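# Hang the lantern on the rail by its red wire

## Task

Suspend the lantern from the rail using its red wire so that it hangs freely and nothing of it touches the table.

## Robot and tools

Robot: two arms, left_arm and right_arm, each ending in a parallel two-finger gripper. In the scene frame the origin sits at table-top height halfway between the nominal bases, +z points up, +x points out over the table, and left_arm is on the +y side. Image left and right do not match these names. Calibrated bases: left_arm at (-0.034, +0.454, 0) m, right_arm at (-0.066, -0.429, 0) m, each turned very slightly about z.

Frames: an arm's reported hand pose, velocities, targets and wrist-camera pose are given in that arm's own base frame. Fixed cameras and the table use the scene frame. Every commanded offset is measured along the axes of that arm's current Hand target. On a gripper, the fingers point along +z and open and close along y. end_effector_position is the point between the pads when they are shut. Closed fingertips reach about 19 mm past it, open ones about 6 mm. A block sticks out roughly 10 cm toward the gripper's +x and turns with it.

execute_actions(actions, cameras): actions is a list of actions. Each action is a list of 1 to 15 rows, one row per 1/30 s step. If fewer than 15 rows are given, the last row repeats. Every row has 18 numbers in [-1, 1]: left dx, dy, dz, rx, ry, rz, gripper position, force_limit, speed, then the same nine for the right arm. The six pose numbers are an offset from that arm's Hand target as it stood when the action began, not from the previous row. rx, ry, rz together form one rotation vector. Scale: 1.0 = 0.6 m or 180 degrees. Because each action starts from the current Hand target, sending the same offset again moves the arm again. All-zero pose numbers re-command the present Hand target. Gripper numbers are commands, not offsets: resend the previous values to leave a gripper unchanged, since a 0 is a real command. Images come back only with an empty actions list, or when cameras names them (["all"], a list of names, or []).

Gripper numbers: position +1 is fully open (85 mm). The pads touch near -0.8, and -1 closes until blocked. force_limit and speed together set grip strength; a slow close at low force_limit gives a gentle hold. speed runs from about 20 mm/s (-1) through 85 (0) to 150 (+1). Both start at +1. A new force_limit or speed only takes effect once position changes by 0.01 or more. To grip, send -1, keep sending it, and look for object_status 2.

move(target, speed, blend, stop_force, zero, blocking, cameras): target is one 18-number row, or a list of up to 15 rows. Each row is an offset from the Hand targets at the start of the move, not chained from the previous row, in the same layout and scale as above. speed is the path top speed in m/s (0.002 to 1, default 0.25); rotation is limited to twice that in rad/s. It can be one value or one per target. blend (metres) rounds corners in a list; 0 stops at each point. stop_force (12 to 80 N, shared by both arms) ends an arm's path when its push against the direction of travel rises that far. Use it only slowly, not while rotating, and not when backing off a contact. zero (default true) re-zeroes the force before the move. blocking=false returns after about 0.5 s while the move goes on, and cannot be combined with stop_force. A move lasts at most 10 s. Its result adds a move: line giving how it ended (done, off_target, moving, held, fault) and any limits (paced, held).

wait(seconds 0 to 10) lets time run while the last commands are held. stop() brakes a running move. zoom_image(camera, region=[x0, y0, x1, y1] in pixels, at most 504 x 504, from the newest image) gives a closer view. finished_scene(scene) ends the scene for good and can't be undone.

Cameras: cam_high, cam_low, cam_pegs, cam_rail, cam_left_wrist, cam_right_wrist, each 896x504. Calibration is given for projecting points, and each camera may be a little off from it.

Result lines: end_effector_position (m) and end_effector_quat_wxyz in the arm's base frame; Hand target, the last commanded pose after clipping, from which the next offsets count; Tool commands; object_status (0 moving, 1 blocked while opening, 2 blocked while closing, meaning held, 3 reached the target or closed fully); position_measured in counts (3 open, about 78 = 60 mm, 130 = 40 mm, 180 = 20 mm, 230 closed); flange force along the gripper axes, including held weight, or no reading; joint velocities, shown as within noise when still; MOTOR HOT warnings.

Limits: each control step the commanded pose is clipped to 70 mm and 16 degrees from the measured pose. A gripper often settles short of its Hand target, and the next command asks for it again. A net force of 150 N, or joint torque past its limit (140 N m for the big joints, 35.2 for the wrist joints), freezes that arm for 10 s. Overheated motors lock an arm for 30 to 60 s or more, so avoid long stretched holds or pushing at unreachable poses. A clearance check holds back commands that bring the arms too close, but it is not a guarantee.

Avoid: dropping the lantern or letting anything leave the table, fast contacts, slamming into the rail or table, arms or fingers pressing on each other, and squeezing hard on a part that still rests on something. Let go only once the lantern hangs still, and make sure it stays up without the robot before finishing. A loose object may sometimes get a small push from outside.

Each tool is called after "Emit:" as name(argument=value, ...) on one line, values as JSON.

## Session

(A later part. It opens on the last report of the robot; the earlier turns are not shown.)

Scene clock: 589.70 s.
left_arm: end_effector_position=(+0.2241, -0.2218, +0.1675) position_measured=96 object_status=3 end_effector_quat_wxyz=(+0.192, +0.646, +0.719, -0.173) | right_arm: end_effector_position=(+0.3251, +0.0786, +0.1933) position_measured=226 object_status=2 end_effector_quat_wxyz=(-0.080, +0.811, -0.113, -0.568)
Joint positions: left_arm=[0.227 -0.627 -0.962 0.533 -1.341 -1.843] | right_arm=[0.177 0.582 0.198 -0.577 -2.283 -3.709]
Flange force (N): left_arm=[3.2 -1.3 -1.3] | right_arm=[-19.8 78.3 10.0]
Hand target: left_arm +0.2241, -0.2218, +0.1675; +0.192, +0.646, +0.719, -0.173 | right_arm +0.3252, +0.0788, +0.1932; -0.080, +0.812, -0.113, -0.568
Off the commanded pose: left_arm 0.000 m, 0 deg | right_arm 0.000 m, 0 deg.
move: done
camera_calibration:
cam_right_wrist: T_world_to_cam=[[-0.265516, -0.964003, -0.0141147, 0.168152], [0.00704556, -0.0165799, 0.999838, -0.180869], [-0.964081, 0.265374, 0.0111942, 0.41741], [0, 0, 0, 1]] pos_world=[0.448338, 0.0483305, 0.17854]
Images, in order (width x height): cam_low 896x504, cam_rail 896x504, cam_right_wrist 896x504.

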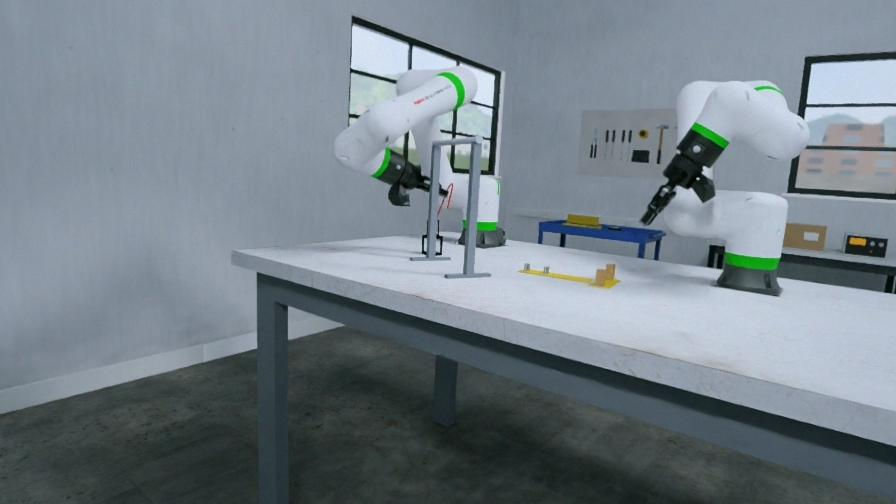

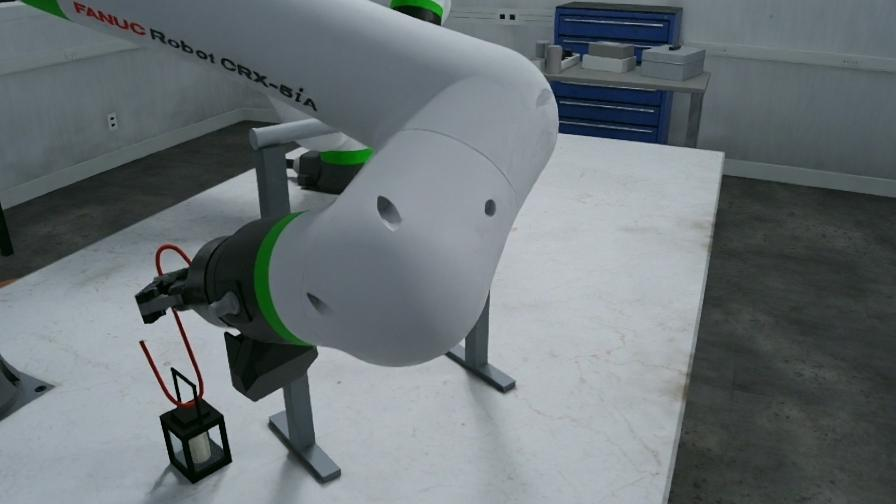

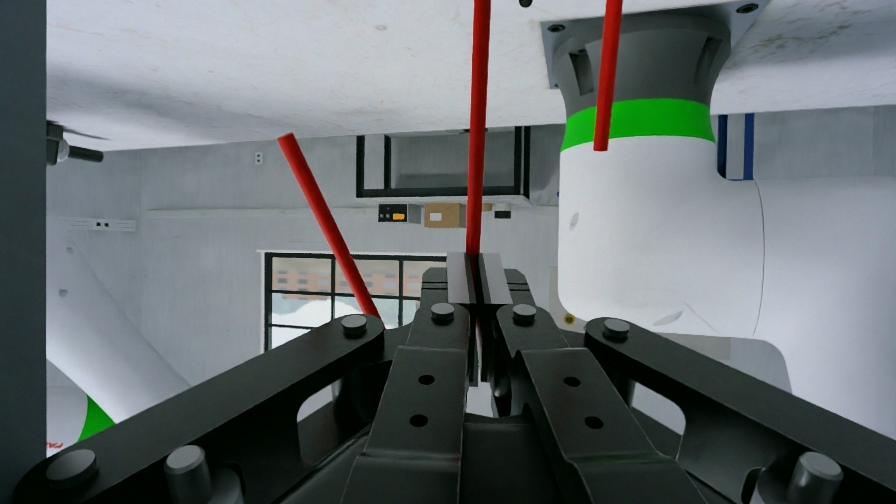

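Emit:
move(target=[[0,0,0,0,0,0,0.259,0,0,0,0.02,0,0,0,0,-1,0,-1],[0,0,0,0,0,0,0.259,0,0,-0.047,0.02,-0.0171,0,0,0,-1,0,-1]], speed=[0.05,0.04], cameras=["cam_low","cam_right_wrist","cam_rail"])

Emit:
zoom_image(camera="cam_rail", region=[80, 200, 430, 500])

Scene clock: 600.13 s.
left_arm: end_effector_position=(+0.2241, -0.2218, +0.1675) position_measured=96 object_status=3 end_effector_quat_wxyz=(+0.192, +0.646, +0.719, -0.173) | right_arm: end_effector_position=(+0.3218, +0.0672, +0.2232) position_measured=226 object_status=2 end_effector_quat_wxyz=(-0.080, +0.812, -0.113, -0.568)
Joint positions: left_arm=[0.227 -0.627 -0.962 0.533 -1.341 -1.843] | right_arm=[0.158 0.539 0.211 -0.586 -2.34 -3.731]
Flange force (N): left_arm=[4.2 -2.2 -2.2] | right_arm=[1.0 4.8 -2.5]
Hand target: left_arm +0.2241, -0.2218, +0.1675; +0.192, +0.646, +0.719, -0.173 | right_arm +0.3218, +0.0672, +0.2232; -0.080, +0.812, -0.113, -0.568
Off the commanded pose: left_arm 0.000 m, 0 deg | right_arm 0.000 m, 0 deg.
move: done
camera_calibration:
cam_right_wrist: T_world_to_cam=[[-0.265699, -0.96395, -0.0143148, 0.156732], [0.00660309, -0.0166678, 0.999839, -0.21073], [-0.964034, 0.265561, 0.0107937, 0.416999], [0, 0, 0, 1]] pos_world=[0.445036, 0.0368309, 0.208439]
Images, in order (width x height): cam_low 896x504, cam_rail 896x504, cam_right_wrist 896x504.

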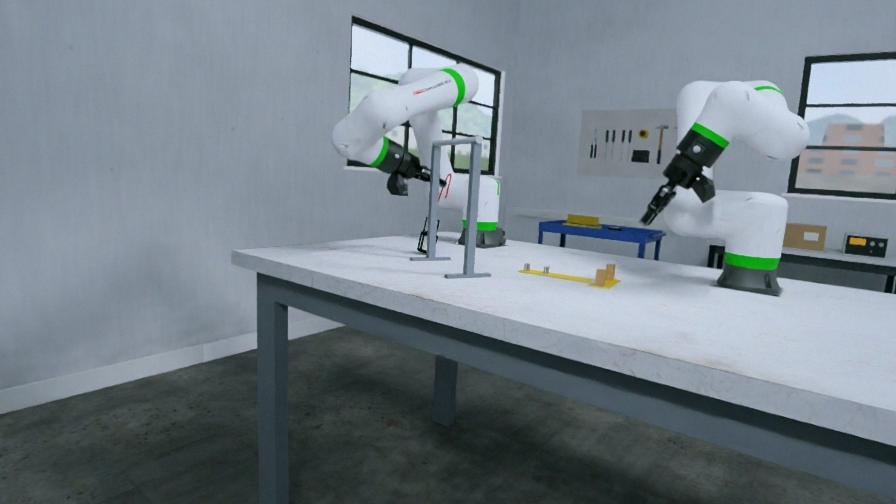

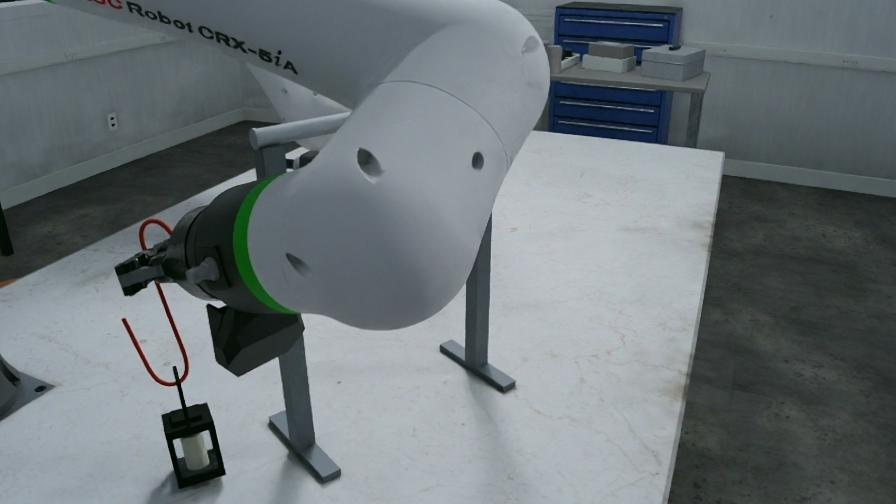

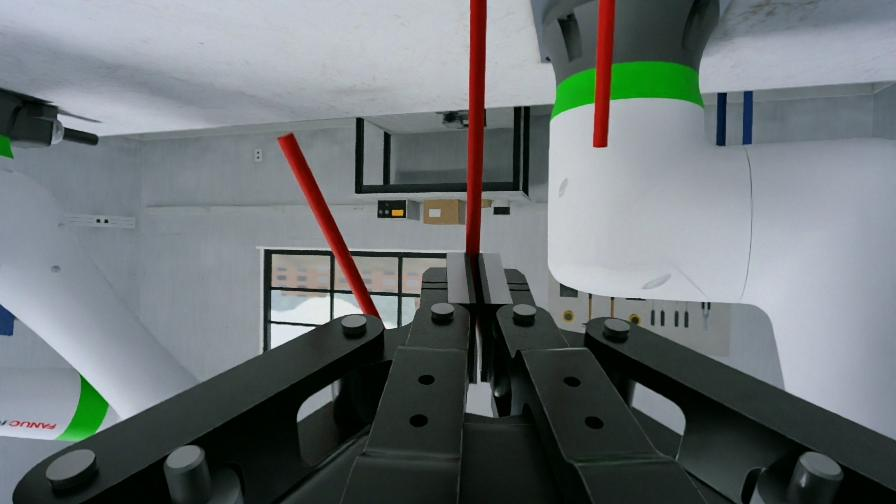

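Scaled by 1.440.

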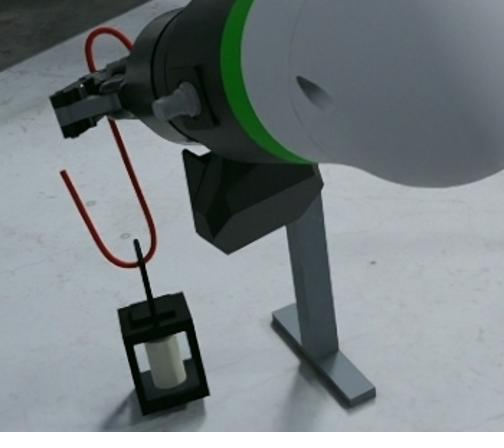

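Emit:
move(target=[[0,0,0,0,0,0,0.259,0,0,-0.047,0.167,-0.0171,0,0,0,-1,0,-1],[0,0,0,0,0,0,0.259,0,0,-0.434,0.167,-0.158,0,0,0,-1,0,-1]], speed=[0.08,0.13], blend=[0.02,0], cameras=["cam_low","cam_right_wrist","cam_rail"])

Scene clock: 687.53 s.
left_arm: end_effector_position=(+0.2241, -0.2218, +0.1675) position_measured=96 object_status=3 end_effector_quat_wxyz=(+0.192, +0.646, +0.719, -0.173) | right_arm: end_effector_position=(+0.2936, -0.0306, +0.4986) position_measured=226 object_status=2 end_effector_quat_wxyz=(-0.023, +0.869, -0.026, -0.494)
Joint positions: left_arm=[0.227 -0.627 -0.962 0.533 -1.341 -1.843] | right_arm=[0.082 0.309 0.696 -0.729 -2.937 -3.926]
Flange force (N): left_arm=[3.5 -1.8 -1.4] | right_arm=no reading
Hand target: left_arm +0.2241, -0.2218, +0.1675; +0.192, +0.646, +0.719, -0.173 | right_arm +0.2941, -0.0294, +0.5002; -0.080, +0.812, -0.113, -0.568
Off the commanded pose: left_arm 0.000 m, 0 deg | right_arm 0.002 m, 16 deg; orientation clipped.
joint sent to its limit (right arm) — joint 6 (wrist roll), lower limit. The joint targets are off in orientation, not in position.
move: off_target (right_arm); limits=paced
camera_calibration:
cam_right_wrist: T_world_to_cam=[[-0.0564344, -0.998102, -0.0246643, 0.00158545], [-0.17541, -0.0144075, 0.98439, -0.426363], [-0.982877, 0.0598799, -0.174264, 0.504356], [0, 0, 0, 1]] pos_world=[0.42102, -0.0347611, 0.507637]
Images, in order (width x height): cam_low 896x504, cam_rail 896x504, cam_right_wrist 896x504.

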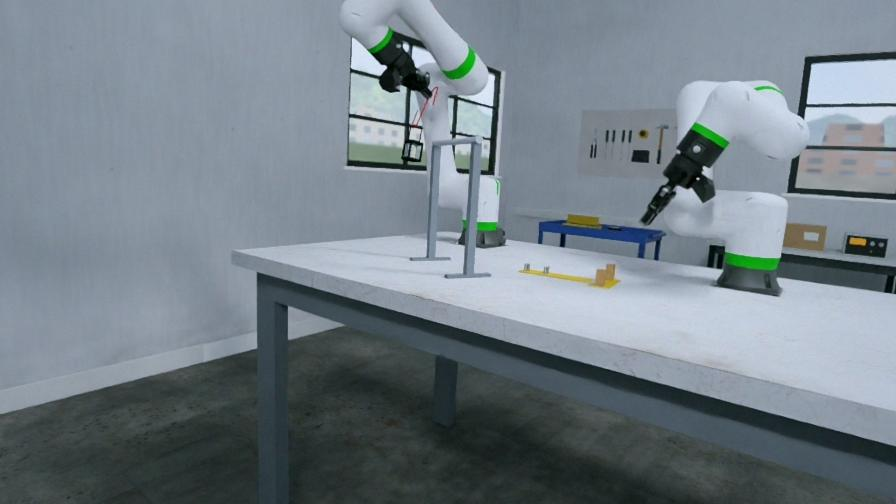

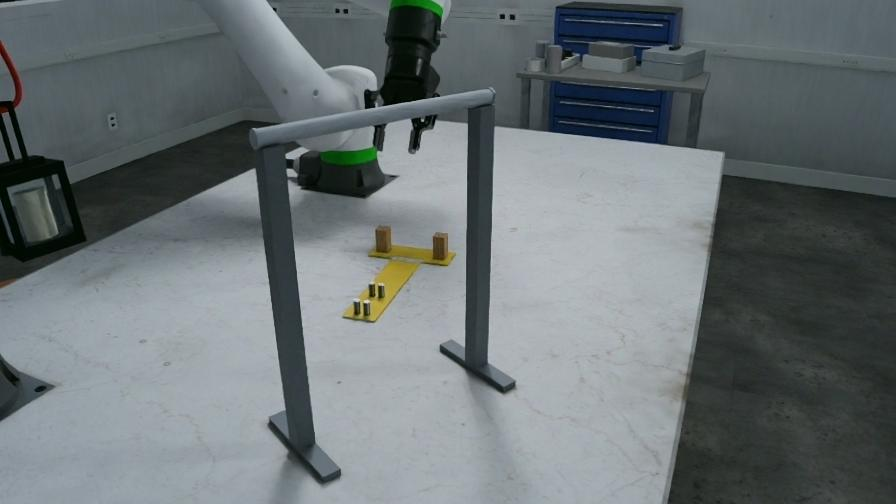

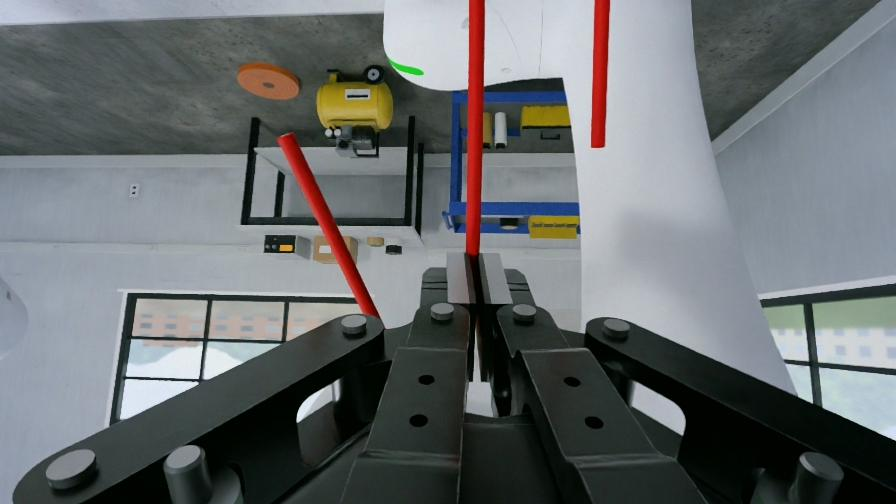

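Emit:
zoom_image(camera="cam_low", region=[360, 60, 480, 180])

Emit:
zoom_image(camera="cam_rail", region=[0, 20, 160, 280])

Scaled by 4.200.

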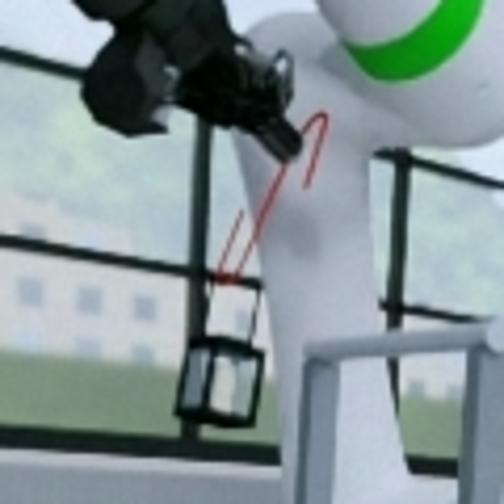

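Scaled by 1.938.

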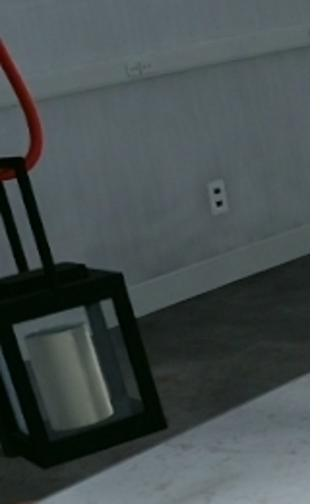

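Emit:
move(target=[0,0,0,0,0,0,0.259,0,0,0.4295,0.0292,0.1362,0,0,0,-1,0,-1], speed=0.12, cameras=["cam_low","cam_rail","cam_high"])

Emit:
zoom_image(camera="cam_rail", region=[40, 230, 300, 500])

Emit:
zoom_image(camera="cam_low", region=[380, 150, 480, 270])

Scene clock: 734.80 s.
left_arm: end_effector_position=(+0.2241, -0.2218, +0.1675) position_measured=96 object_status=3 end_effector_quat_wxyz=(+0.192, +0.646, +0.719, -0.173) | right_arm: end_effector_position=(+0.3005, -0.0491, +0.2301) position_measured=226 object_status=2 end_effector_quat_wxyz=(-0.080, +0.812, -0.113, -0.568)
Joint positions: left_arm=[0.227 -0.627 -0.962 0.533 -1.341 -1.843] | right_arm=[-0.013 0.518 0.132 -0.357 -2.361 -3.492]
Flange force (N): left_arm=[3.1 -1.5 -1.8] | right_arm=[0.7 5.0 -1.8]
Hand target: left_arm +0.2241, -0.2218, +0.1675; +0.192, +0.646, +0.719, -0.173 | right_arm +0.3006, -0.0491, +0.2301; -0.080, +0.812, -0.113, -0.568
Off the commanded pose: left_arm 0.000 m, 0 deg | right_arm 0.000 m, 0 deg.
move: done
Images, in order (width x height): cam_high 896x504, cam_low 896x504, cam_rail 896x504.

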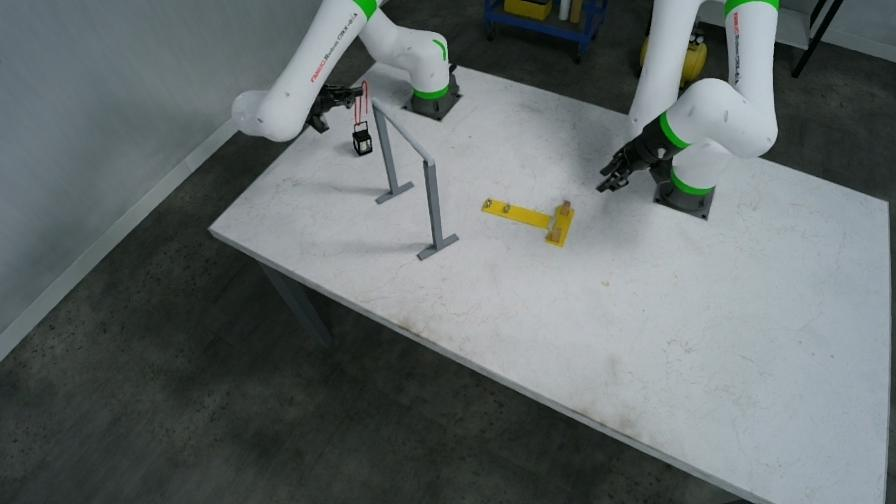

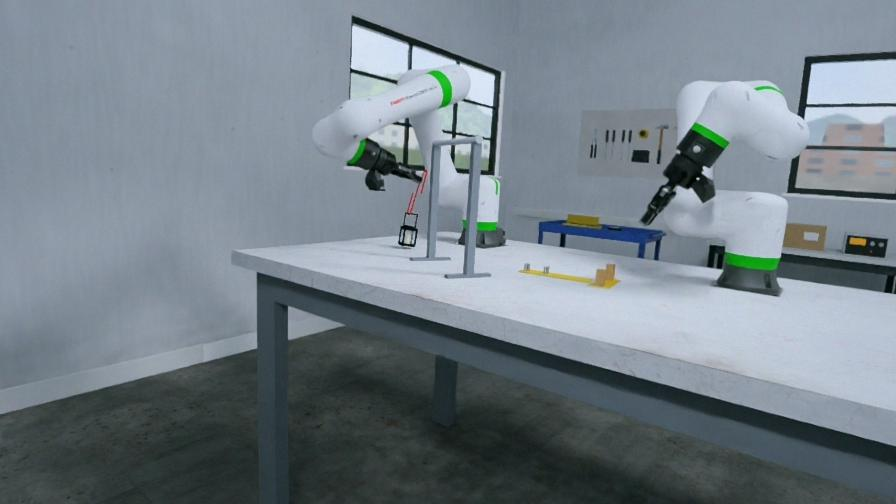

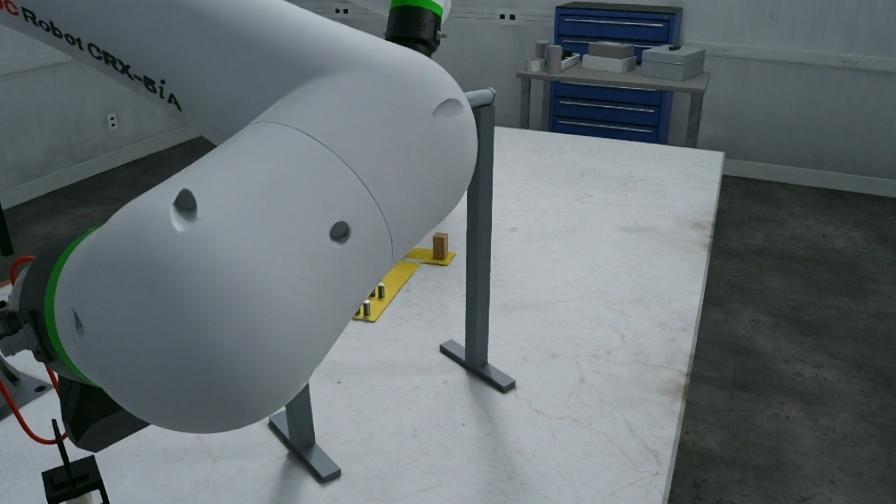

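Scaled by 1.867.

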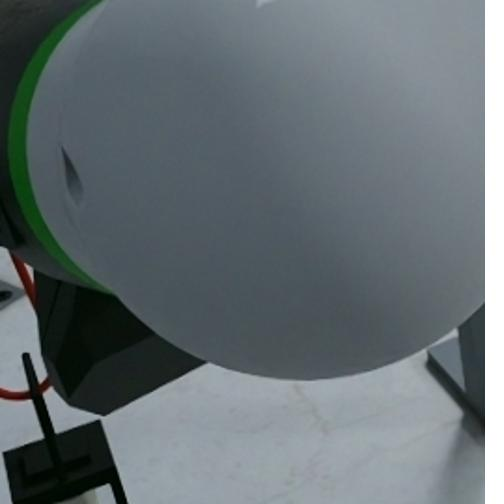

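Scaled by 4.200.

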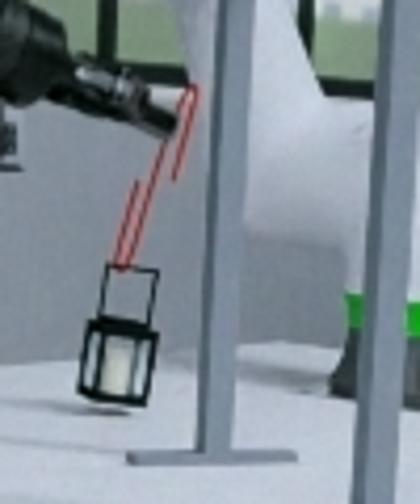

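Emit:
move(target=[0,0,0,0,0,0,0.259,0,0,0.0227,0.0803,-0.111,-0.2924,0,-0.1064,-1,0,-1], speed=0.12, cameras=["cam_low","cam_rail","cam_high"])

Emit:
zoom_image(camera="cam_rail", region=[0, 150, 300, 500])

Emit:
zoom_image(camera="cam_low", region=[360, 150, 480, 270])

Emit:
zoom_image(camera="cam_high", region=[260, 60, 440, 220])

Scene clock: 757.63 s.
left_arm: end_effector_position=(+0.2241, -0.2218, +0.1675) position_measured=96 object_status=3 end_effector_quat_wxyz=(+0.192, +0.646, +0.719, -0.173) | right_arm: end_effector_position=(+0.3415, -0.1003, +0.2384) position_measured=226 object_status=2 end_effector_quat_wxyz=(+0.140, +0.795, +0.201, -0.554)
Joint positions: left_arm=[0.227 -0.627 -0.962 0.533 -1.341 -1.843] | right_arm=[0.276 0.517 -0.03 0.259 -2.217 -2.906]
Flange force (N): left_arm=[3.8 -1.6 -1.7] | right_arm=[-0.5 5.5 0.4]
Flange force when the fault began (N): right_arm=[-33.1 80.4 -70.6]
Hand target: left_arm +0.2241, -0.2218, +0.1675; +0.192, +0.646, +0.719, -0.173 | right_arm +0.3415, -0.1003, +0.2384; +0.140, +0.795, +0.201, -0.554 (not the last commanded pose)
Tool commands: left_gripper/position=+0.259 left_gripper/force_limit=+0.0 left_gripper/speed=+0.0 right_gripper/position=-1.0 right_gripper/force_limit=+0.003922 right_gripper/speed=-1.0
Off the commanded pose: left_arm 0.000 m, 0 deg | right_arm 0.017 m, 12 deg.
FORCE FAULT: contact force on the right arm reached its limit, and that arm stopped. The contact can be on any part of that arm, not only on its tool. That arm's remaining commands of this call were not run. That arm is still stopped at the end of this call. That arm stays stopped for about 10 more seconds. Until then a move that you send moves the other arm only, and its call returns only when the move has ended. Once the stop has ended, the next robot result says so. If the stop ends while you think or write, that arm runs what you send next, counted from a new Hand target: where the arm stands when the stop ends. While its stop runs, that arm takes no new command, but its gripper still runs the gripper command that each later call begins with. Until it ends, the stop uses up actions while you think or wait. An arm that is not stopped still takes commands.
move: fault (right_arm)
Images, in order (width x height): cam_high 896x504, cam_low 896x504, cam_rail 896x504.

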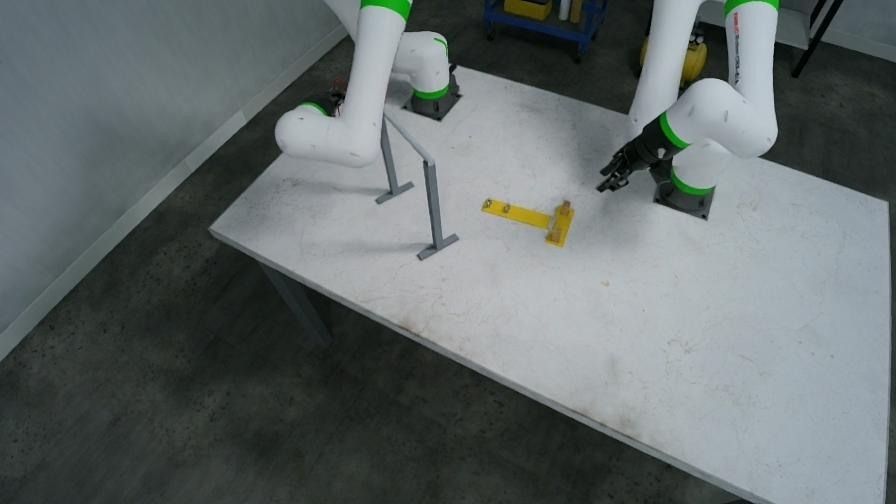

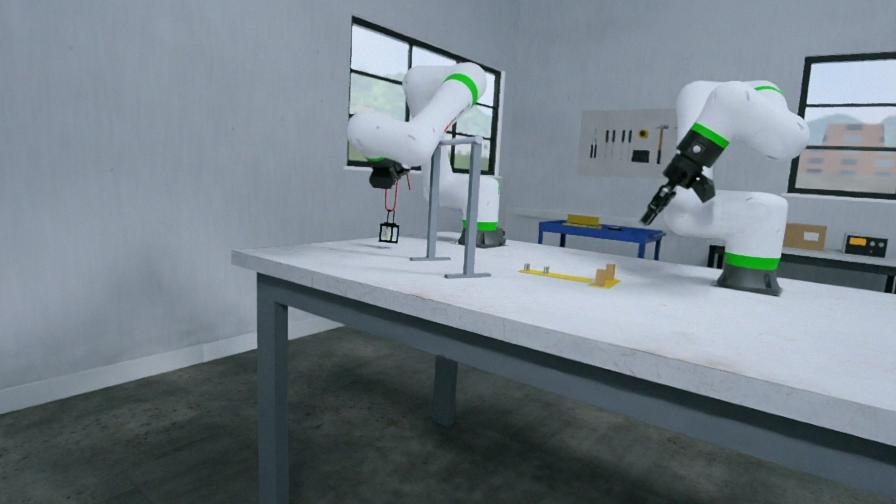

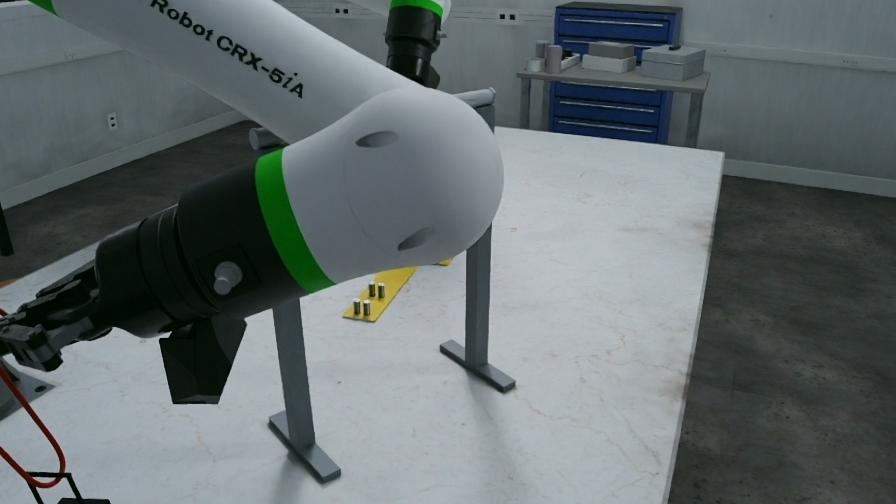

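Scaled by 1.440.

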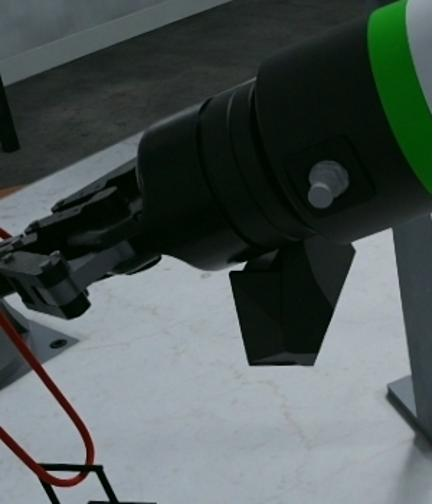

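Scaled by 4.200.

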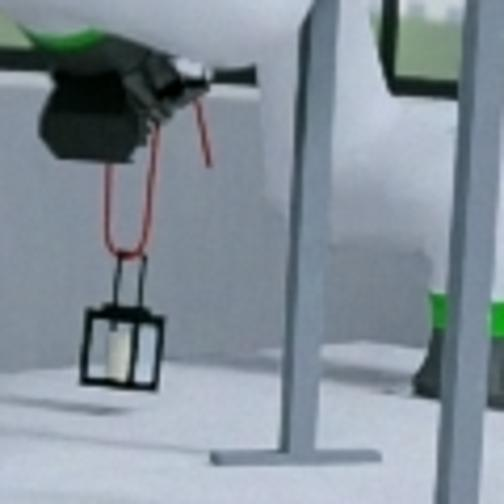

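Scaled by 2.800.

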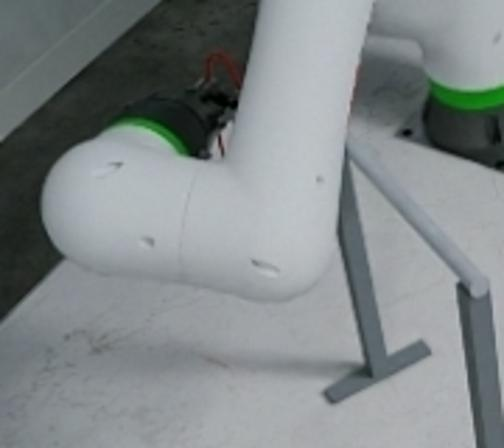

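Emit:
wait(seconds=6, cameras=["cam_rail"])

Scene clock: 770.33 s.
left_arm: end_effector_position=(+0.2241, -0.2218, +0.1675) position_measured=96 object_status=3 end_effector_quat_wxyz=(+0.192, +0.646, +0.719, -0.173) | right_arm: end_effector_position=(+0.3415, -0.1003, +0.2384) position_measured=226 object_status=2 end_effector_quat_wxyz=(+0.140, +0.795, +0.201, -0.554)
Joint positions: left_arm=[0.227 -0.627 -0.962 0.533 -1.341 -1.843] | right_arm=[0.276 0.517 -0.03 0.259 -2.217 -2.906]
Flange force (N): left_arm=[3.5 -2.0 -2.0] | right_arm=[-0.7 5.2 0.1]
Hand target: left_arm +0.2241, -0.2218, +0.1675; +0.192, +0.646, +0.719, -0.173 | right_arm +0.3415, -0.1003, +0.2384; +0.140, +0.795, +0.201, -0.554 (not the last commanded pose)
Tool commands: left_gripper/position=+0.259 left_gripper/force_limit=+0.0 left_gripper/speed=+0.0 right_gripper/position=-1.0 right_gripper/force_limit=+0.003922 right_gripper/speed=-1.0
Off the commanded pose: left_arm 0.000 m, 0 deg | right_arm 0.017 m, 12 deg.
FORCE FAULT, CONTINUED: the right arm's stop, for the force fault that an earlier result reported, is over. The rest of the stop counts as 20 of the actions that you can send in this scene. That arm's target is now where it stood when the stop ended, not its last command. That arm accepts commands again.
wait: 6.00 s; at rest from the start
Images, in order (width x height): cam_rail 896x504.

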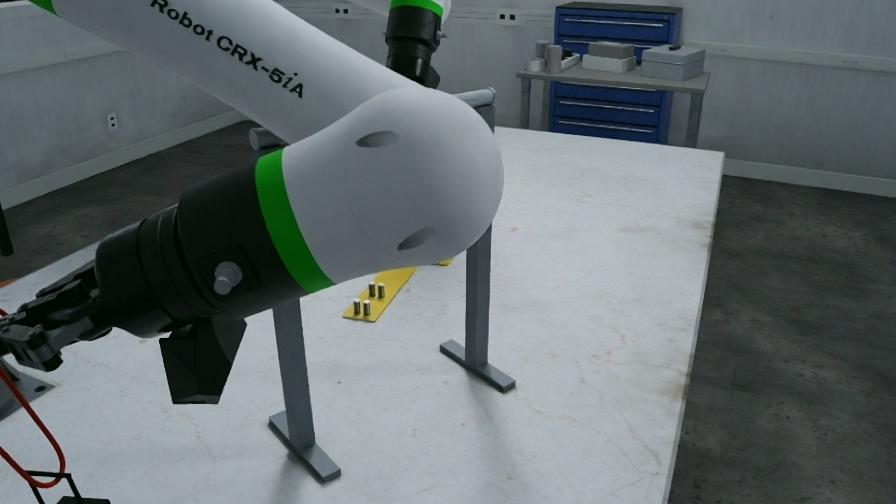

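Emit:
move(target=[[0,0,0,0,0,0,0.259,0,0,-0.0048,0.0625,0.013,0,0,0,-1,0,-1],[0,0,0,0,0,0,0.259,0,0,0.0452,0.0625,0.0314,0,0,0,-1,0,-1]], speed=[0.06,0.04], cameras=["cam_low","cam_rail","cam_high"])

Emit:
zoom_image(camera="cam_low", region=[340, 150, 460, 270])

Scene clock: 777.53 s.
left_arm: end_effector_position=(+0.2241, -0.2218, +0.1675) position_measured=96 object_status=3 end_effector_quat_wxyz=(+0.192, +0.646, +0.719, -0.173) | right_arm: end_effector_position=(+0.3522, -0.1372, +0.2173) position_measured=226 object_status=2 end_effector_quat_wxyz=(+0.140, +0.796, +0.201, -0.554)
Joint positions: left_arm=[0.227 -0.627 -0.962 0.533 -1.341 -1.843] | right_arm=[0.206 0.561 -0.034 0.325 -2.154 -2.856]
Flange force (N): left_arm=[3.7 -1.5 -1.5] | right_arm=[-3.7 5.3 -0.2]
Flange force when the fault began (N): right_arm=[-72.5 22.3 -37.1]
Hand target: left_arm +0.2241, -0.2218, +0.1675; +0.192, +0.646, +0.719, -0.173 | right_arm +0.3522, -0.1372, +0.2173; +0.140, +0.796, +0.201, -0.554 (not the last commanded pose)
Tool commands: left_gripper/position=+0.259 left_gripper/force_limit=+0.0 left_gripper/speed=+0.0 right_gripper/position=-1.0 right_gripper/force_limit=+0.003922 right_gripper/speed=-1.0
Off the commanded pose: left_arm 0.000 m, 0 deg | right_arm 0.011 m, 0 deg.
FORCE FAULT: contact force on the right arm reached its limit, and that arm stopped. The contact can be on any part of that arm, not only on its tool. That arm's remaining commands of this call were not run. That arm is still stopped at the end of this call. That arm stays stopped for about 10 more seconds. Until then a move that you send moves the other arm only, and its call returns only when the move has ended. Once the stop has ended, the next robot result says so. If the stop ends while you think or write, that arm runs what you send next, counted from a new Hand target: where the arm stands when the stop ends. While its stop runs, that arm takes no new command, but its gripper still runs the gripper command that each later call begins with. Until it ends, the stop uses up actions while you think or wait. An arm that is not stopped still takes commands.
move: fault (right_arm); path passed 1 of 2 targets
Images, in order (width x height): cam_high 896x504, cam_low 896x504, cam_rail 896x504.

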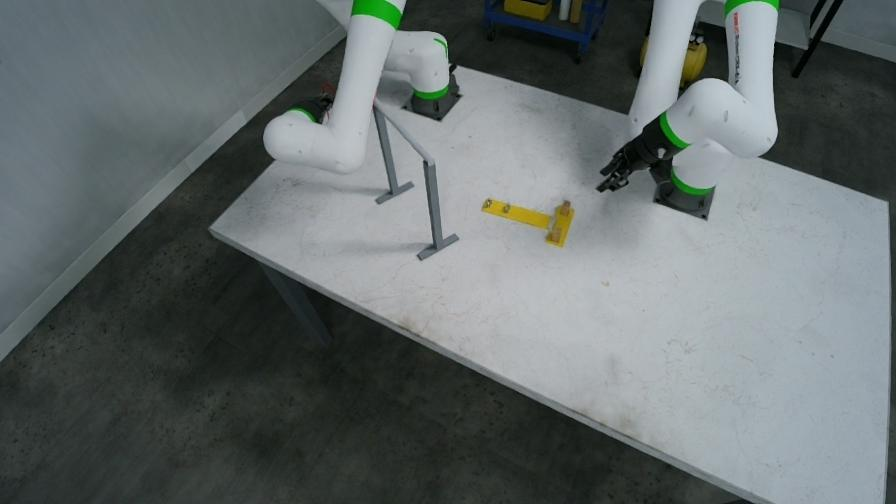

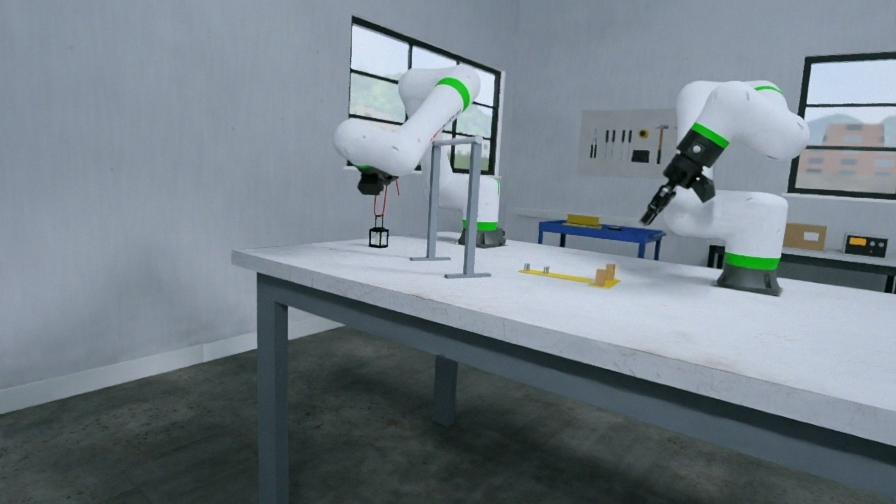

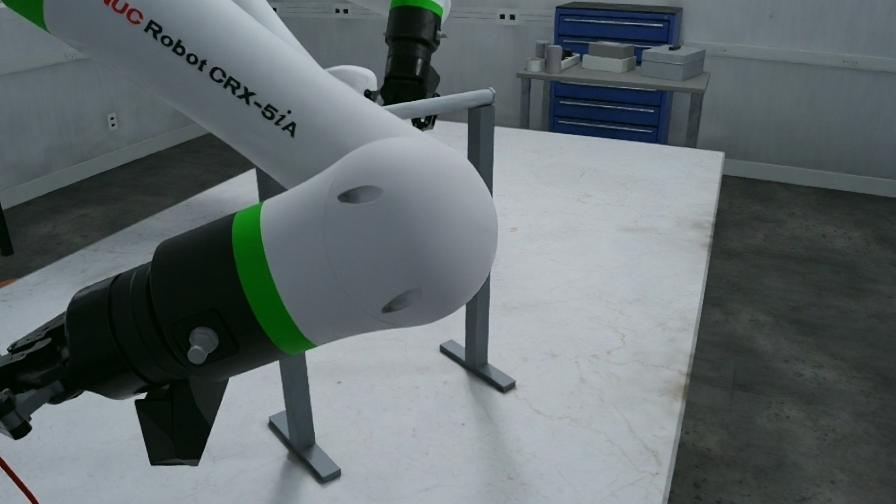

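Scaled by 4.200.

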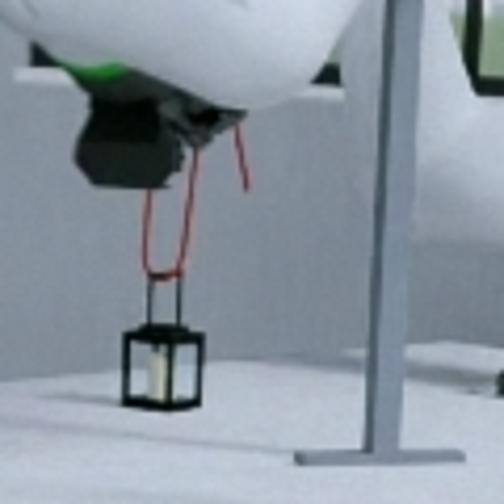

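Emit:
move(target=[[0,0,0,0,0,0,0.259,0,0,-0.0156,0,-0.0058,0,0,0,-1,0,-1],[0,0,0,0,0,0,0.259,0,0,-0.032,0.0878,0.0387,0,0,0,-1,0,-1],[0,0,0,0,0,0,0.259,0,0,0.0082,0.0878,0.0535,0,0,0,-1,0,-1]], speed=[0.04,0.08,0.03], cameras=["cam_low","cam_rail","cam_high"])

Emit:
zoom_image(camera="cam_low", region=[340, 150, 460, 270])

Scene clock: 817.37 s.
left_arm: end_effector_position=(+0.2241, -0.2218, +0.1675) position_measured=96 object_status=3 end_effector_quat_wxyz=(+0.192, +0.646, +0.719, -0.173) | right_arm: end_effector_position=(+0.3522, -0.1971, +0.2016) position_measured=226 object_status=2 end_effector_quat_wxyz=(+0.140, +0.796, +0.201, -0.554)
Joint positions: left_arm=[0.227 -0.627 -0.962 0.533 -1.341 -1.843] | right_arm=[0.1 0.584 -0.064 0.424 -2.072 -2.784]
Flange force (N): left_arm=[3.7 -1.8 -2.0] | right_arm=[-3.4 4.7 0.4]
Hand target: left_arm +0.2241, -0.2218, +0.1675; +0.192, +0.646, +0.719, -0.173 | right_arm +0.3522, -0.1971, +0.2016; +0.140, +0.796, +0.201, -0.554
Off the commanded pose: left_arm 0.000 m, 0 deg | right_arm 0.000 m, 0 deg.
FORCE FAULT, CONTINUED: the right arm's stop, for the force fault that an earlier result reported, is over. The rest of the stop counts as 19 of the actions that you can send in this scene. The stop ended before this call began, so that arm ran this call's commands, counted from a new Hand target: where the arm stood when the stop ended. During its stop the right arm's controller moved it back a little.
move: done
Images, in order (width x height): cam_high 896x504, cam_low 896x504, cam_rail 896x504.

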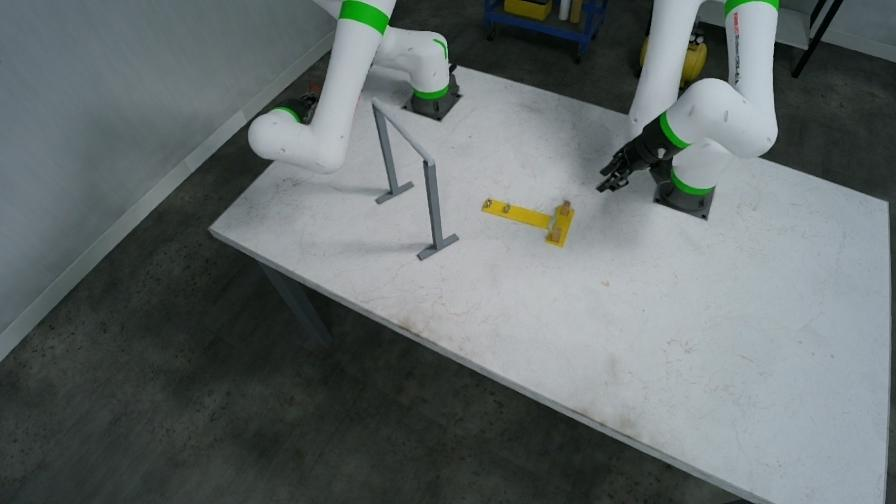

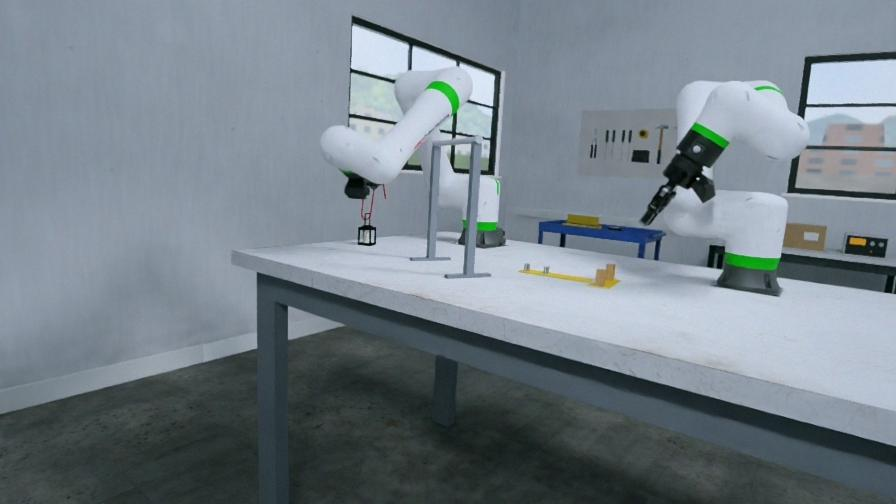

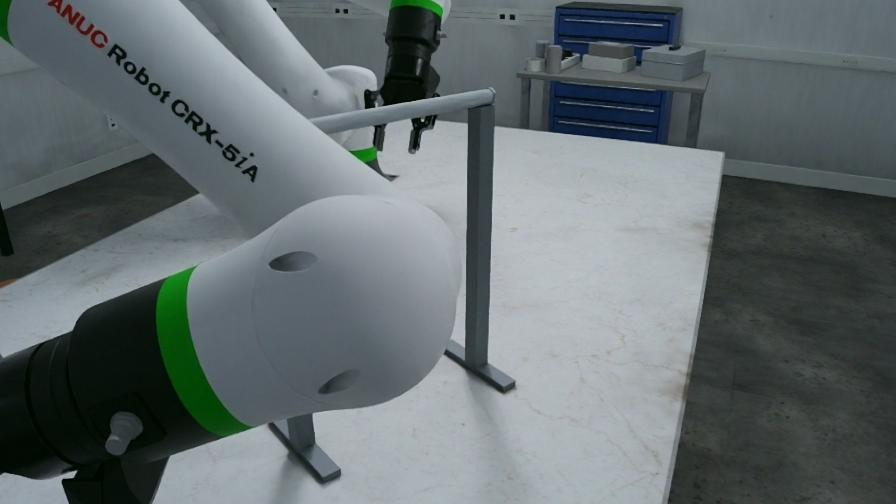

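Scaled by 4.200.

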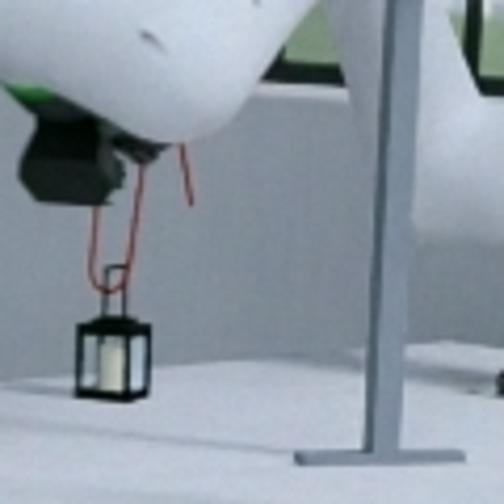

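Emit:
move(target=[[0,0,0,0,0,0,0.259,0,0,0.0227,0.1148,0,0,0,-0.25,-1,0,-1],[0,0,0,0,0,0,0.259,0,0,0.12,0.18,0,0,0,-0.5,-1,0,-1]], speed=0.1, blend=0.01, cameras=["cam_low","cam_right_wrist","cam_rail"])

Emit:
zoom_image(camera="cam_low", region=[340, 150, 460, 270])

Scene clock: 831.10 s.
left_arm: end_effector_position=(+0.2241, -0.2218, +0.1675) position_measured=96 object_status=3 end_effector_quat_wxyz=(+0.192, +0.646, +0.719, -0.173) | right_arm: end_effector_position=(+0.4255, -0.2803, +0.1341) position_measured=226 object_status=2 end_effector_quat_wxyz=(-0.293, +0.421, +0.705, -0.491)
Joint positions: left_arm=[0.227 -0.627 -0.962 0.533 -1.341 -1.843] | right_arm=[-0.045 0.853 0.184 0.559 -2 -1.111]
Flange force (N): left_arm=[3.9 -2.0 -2.3] | right_arm=[-4.5 -3.2 -0.2]
Hand target: left_arm +0.2241, -0.2218, +0.1675; +0.192, +0.646, +0.719, -0.173 | right_arm +0.4255, -0.2803, +0.1341; -0.293, +0.421, +0.705, -0.491
Off the commanded pose: left_arm 0.000 m, 0 deg | right_arm 0.000 m, 0 deg.
move: done
camera_calibration:
cam_right_wrist: T_world_to_cam=[[0.301241, 0.179724, -0.936458, 0.0510302], [0.739612, -0.6639, 0.110504, -0.50222], [-0.601854, -0.725904, -0.33292, 0.224267], [0, 0, 0, 1]] pos_world=[0.491051, -0.179799, 0.177948]
Images, in order (width x height): cam_low 896x504, cam_rail 896x504, cam_right_wrist 896x504.

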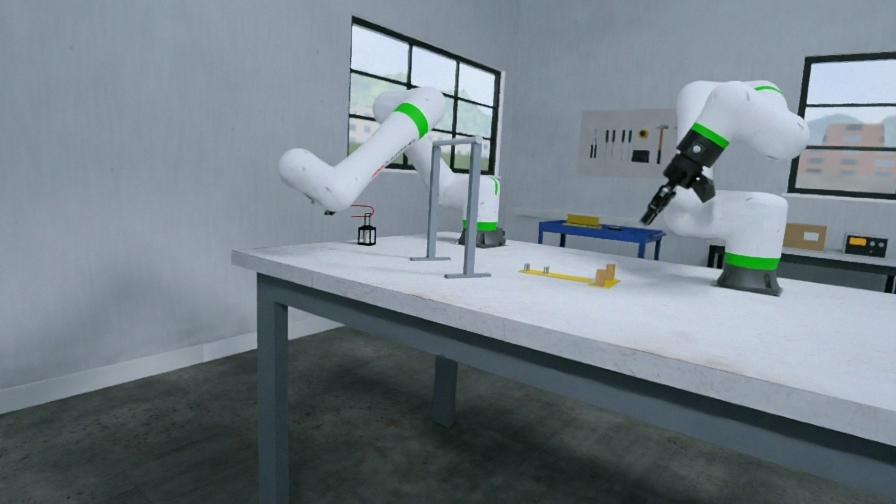

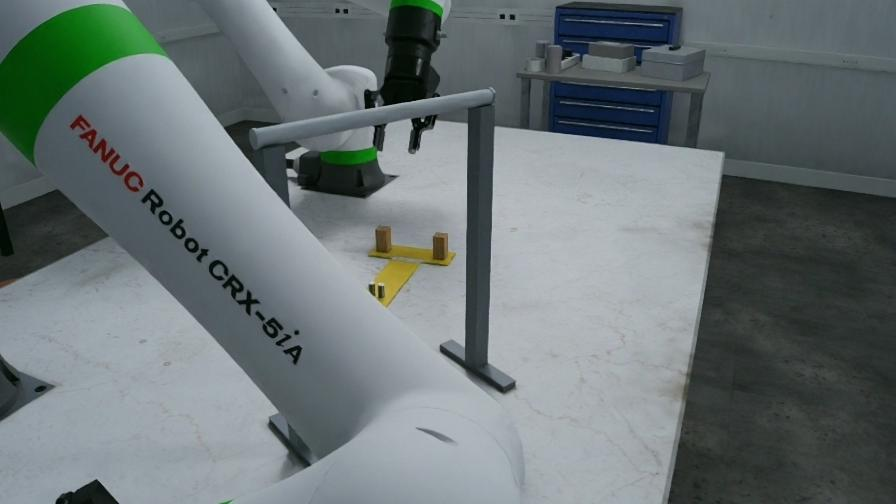

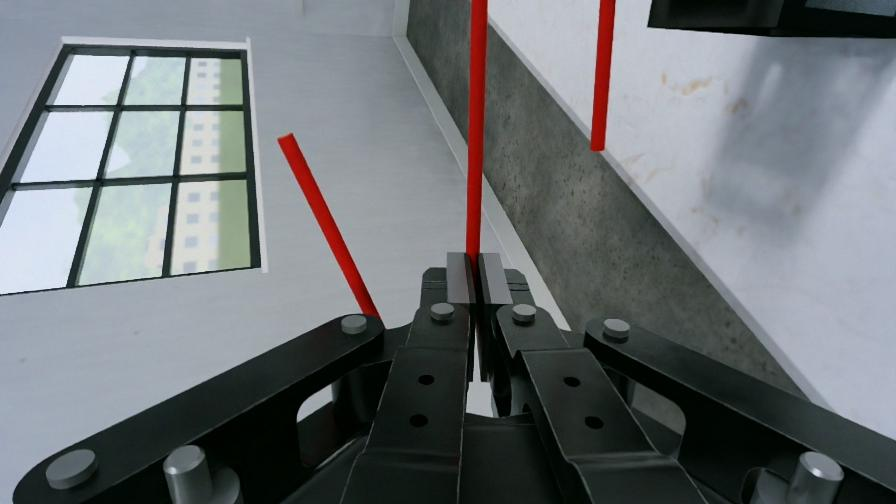

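Scaled by 4.200.

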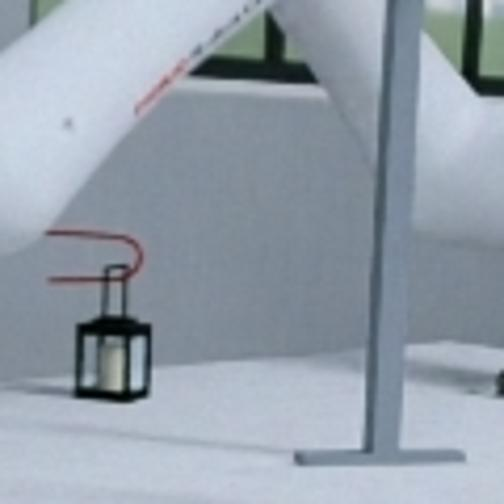

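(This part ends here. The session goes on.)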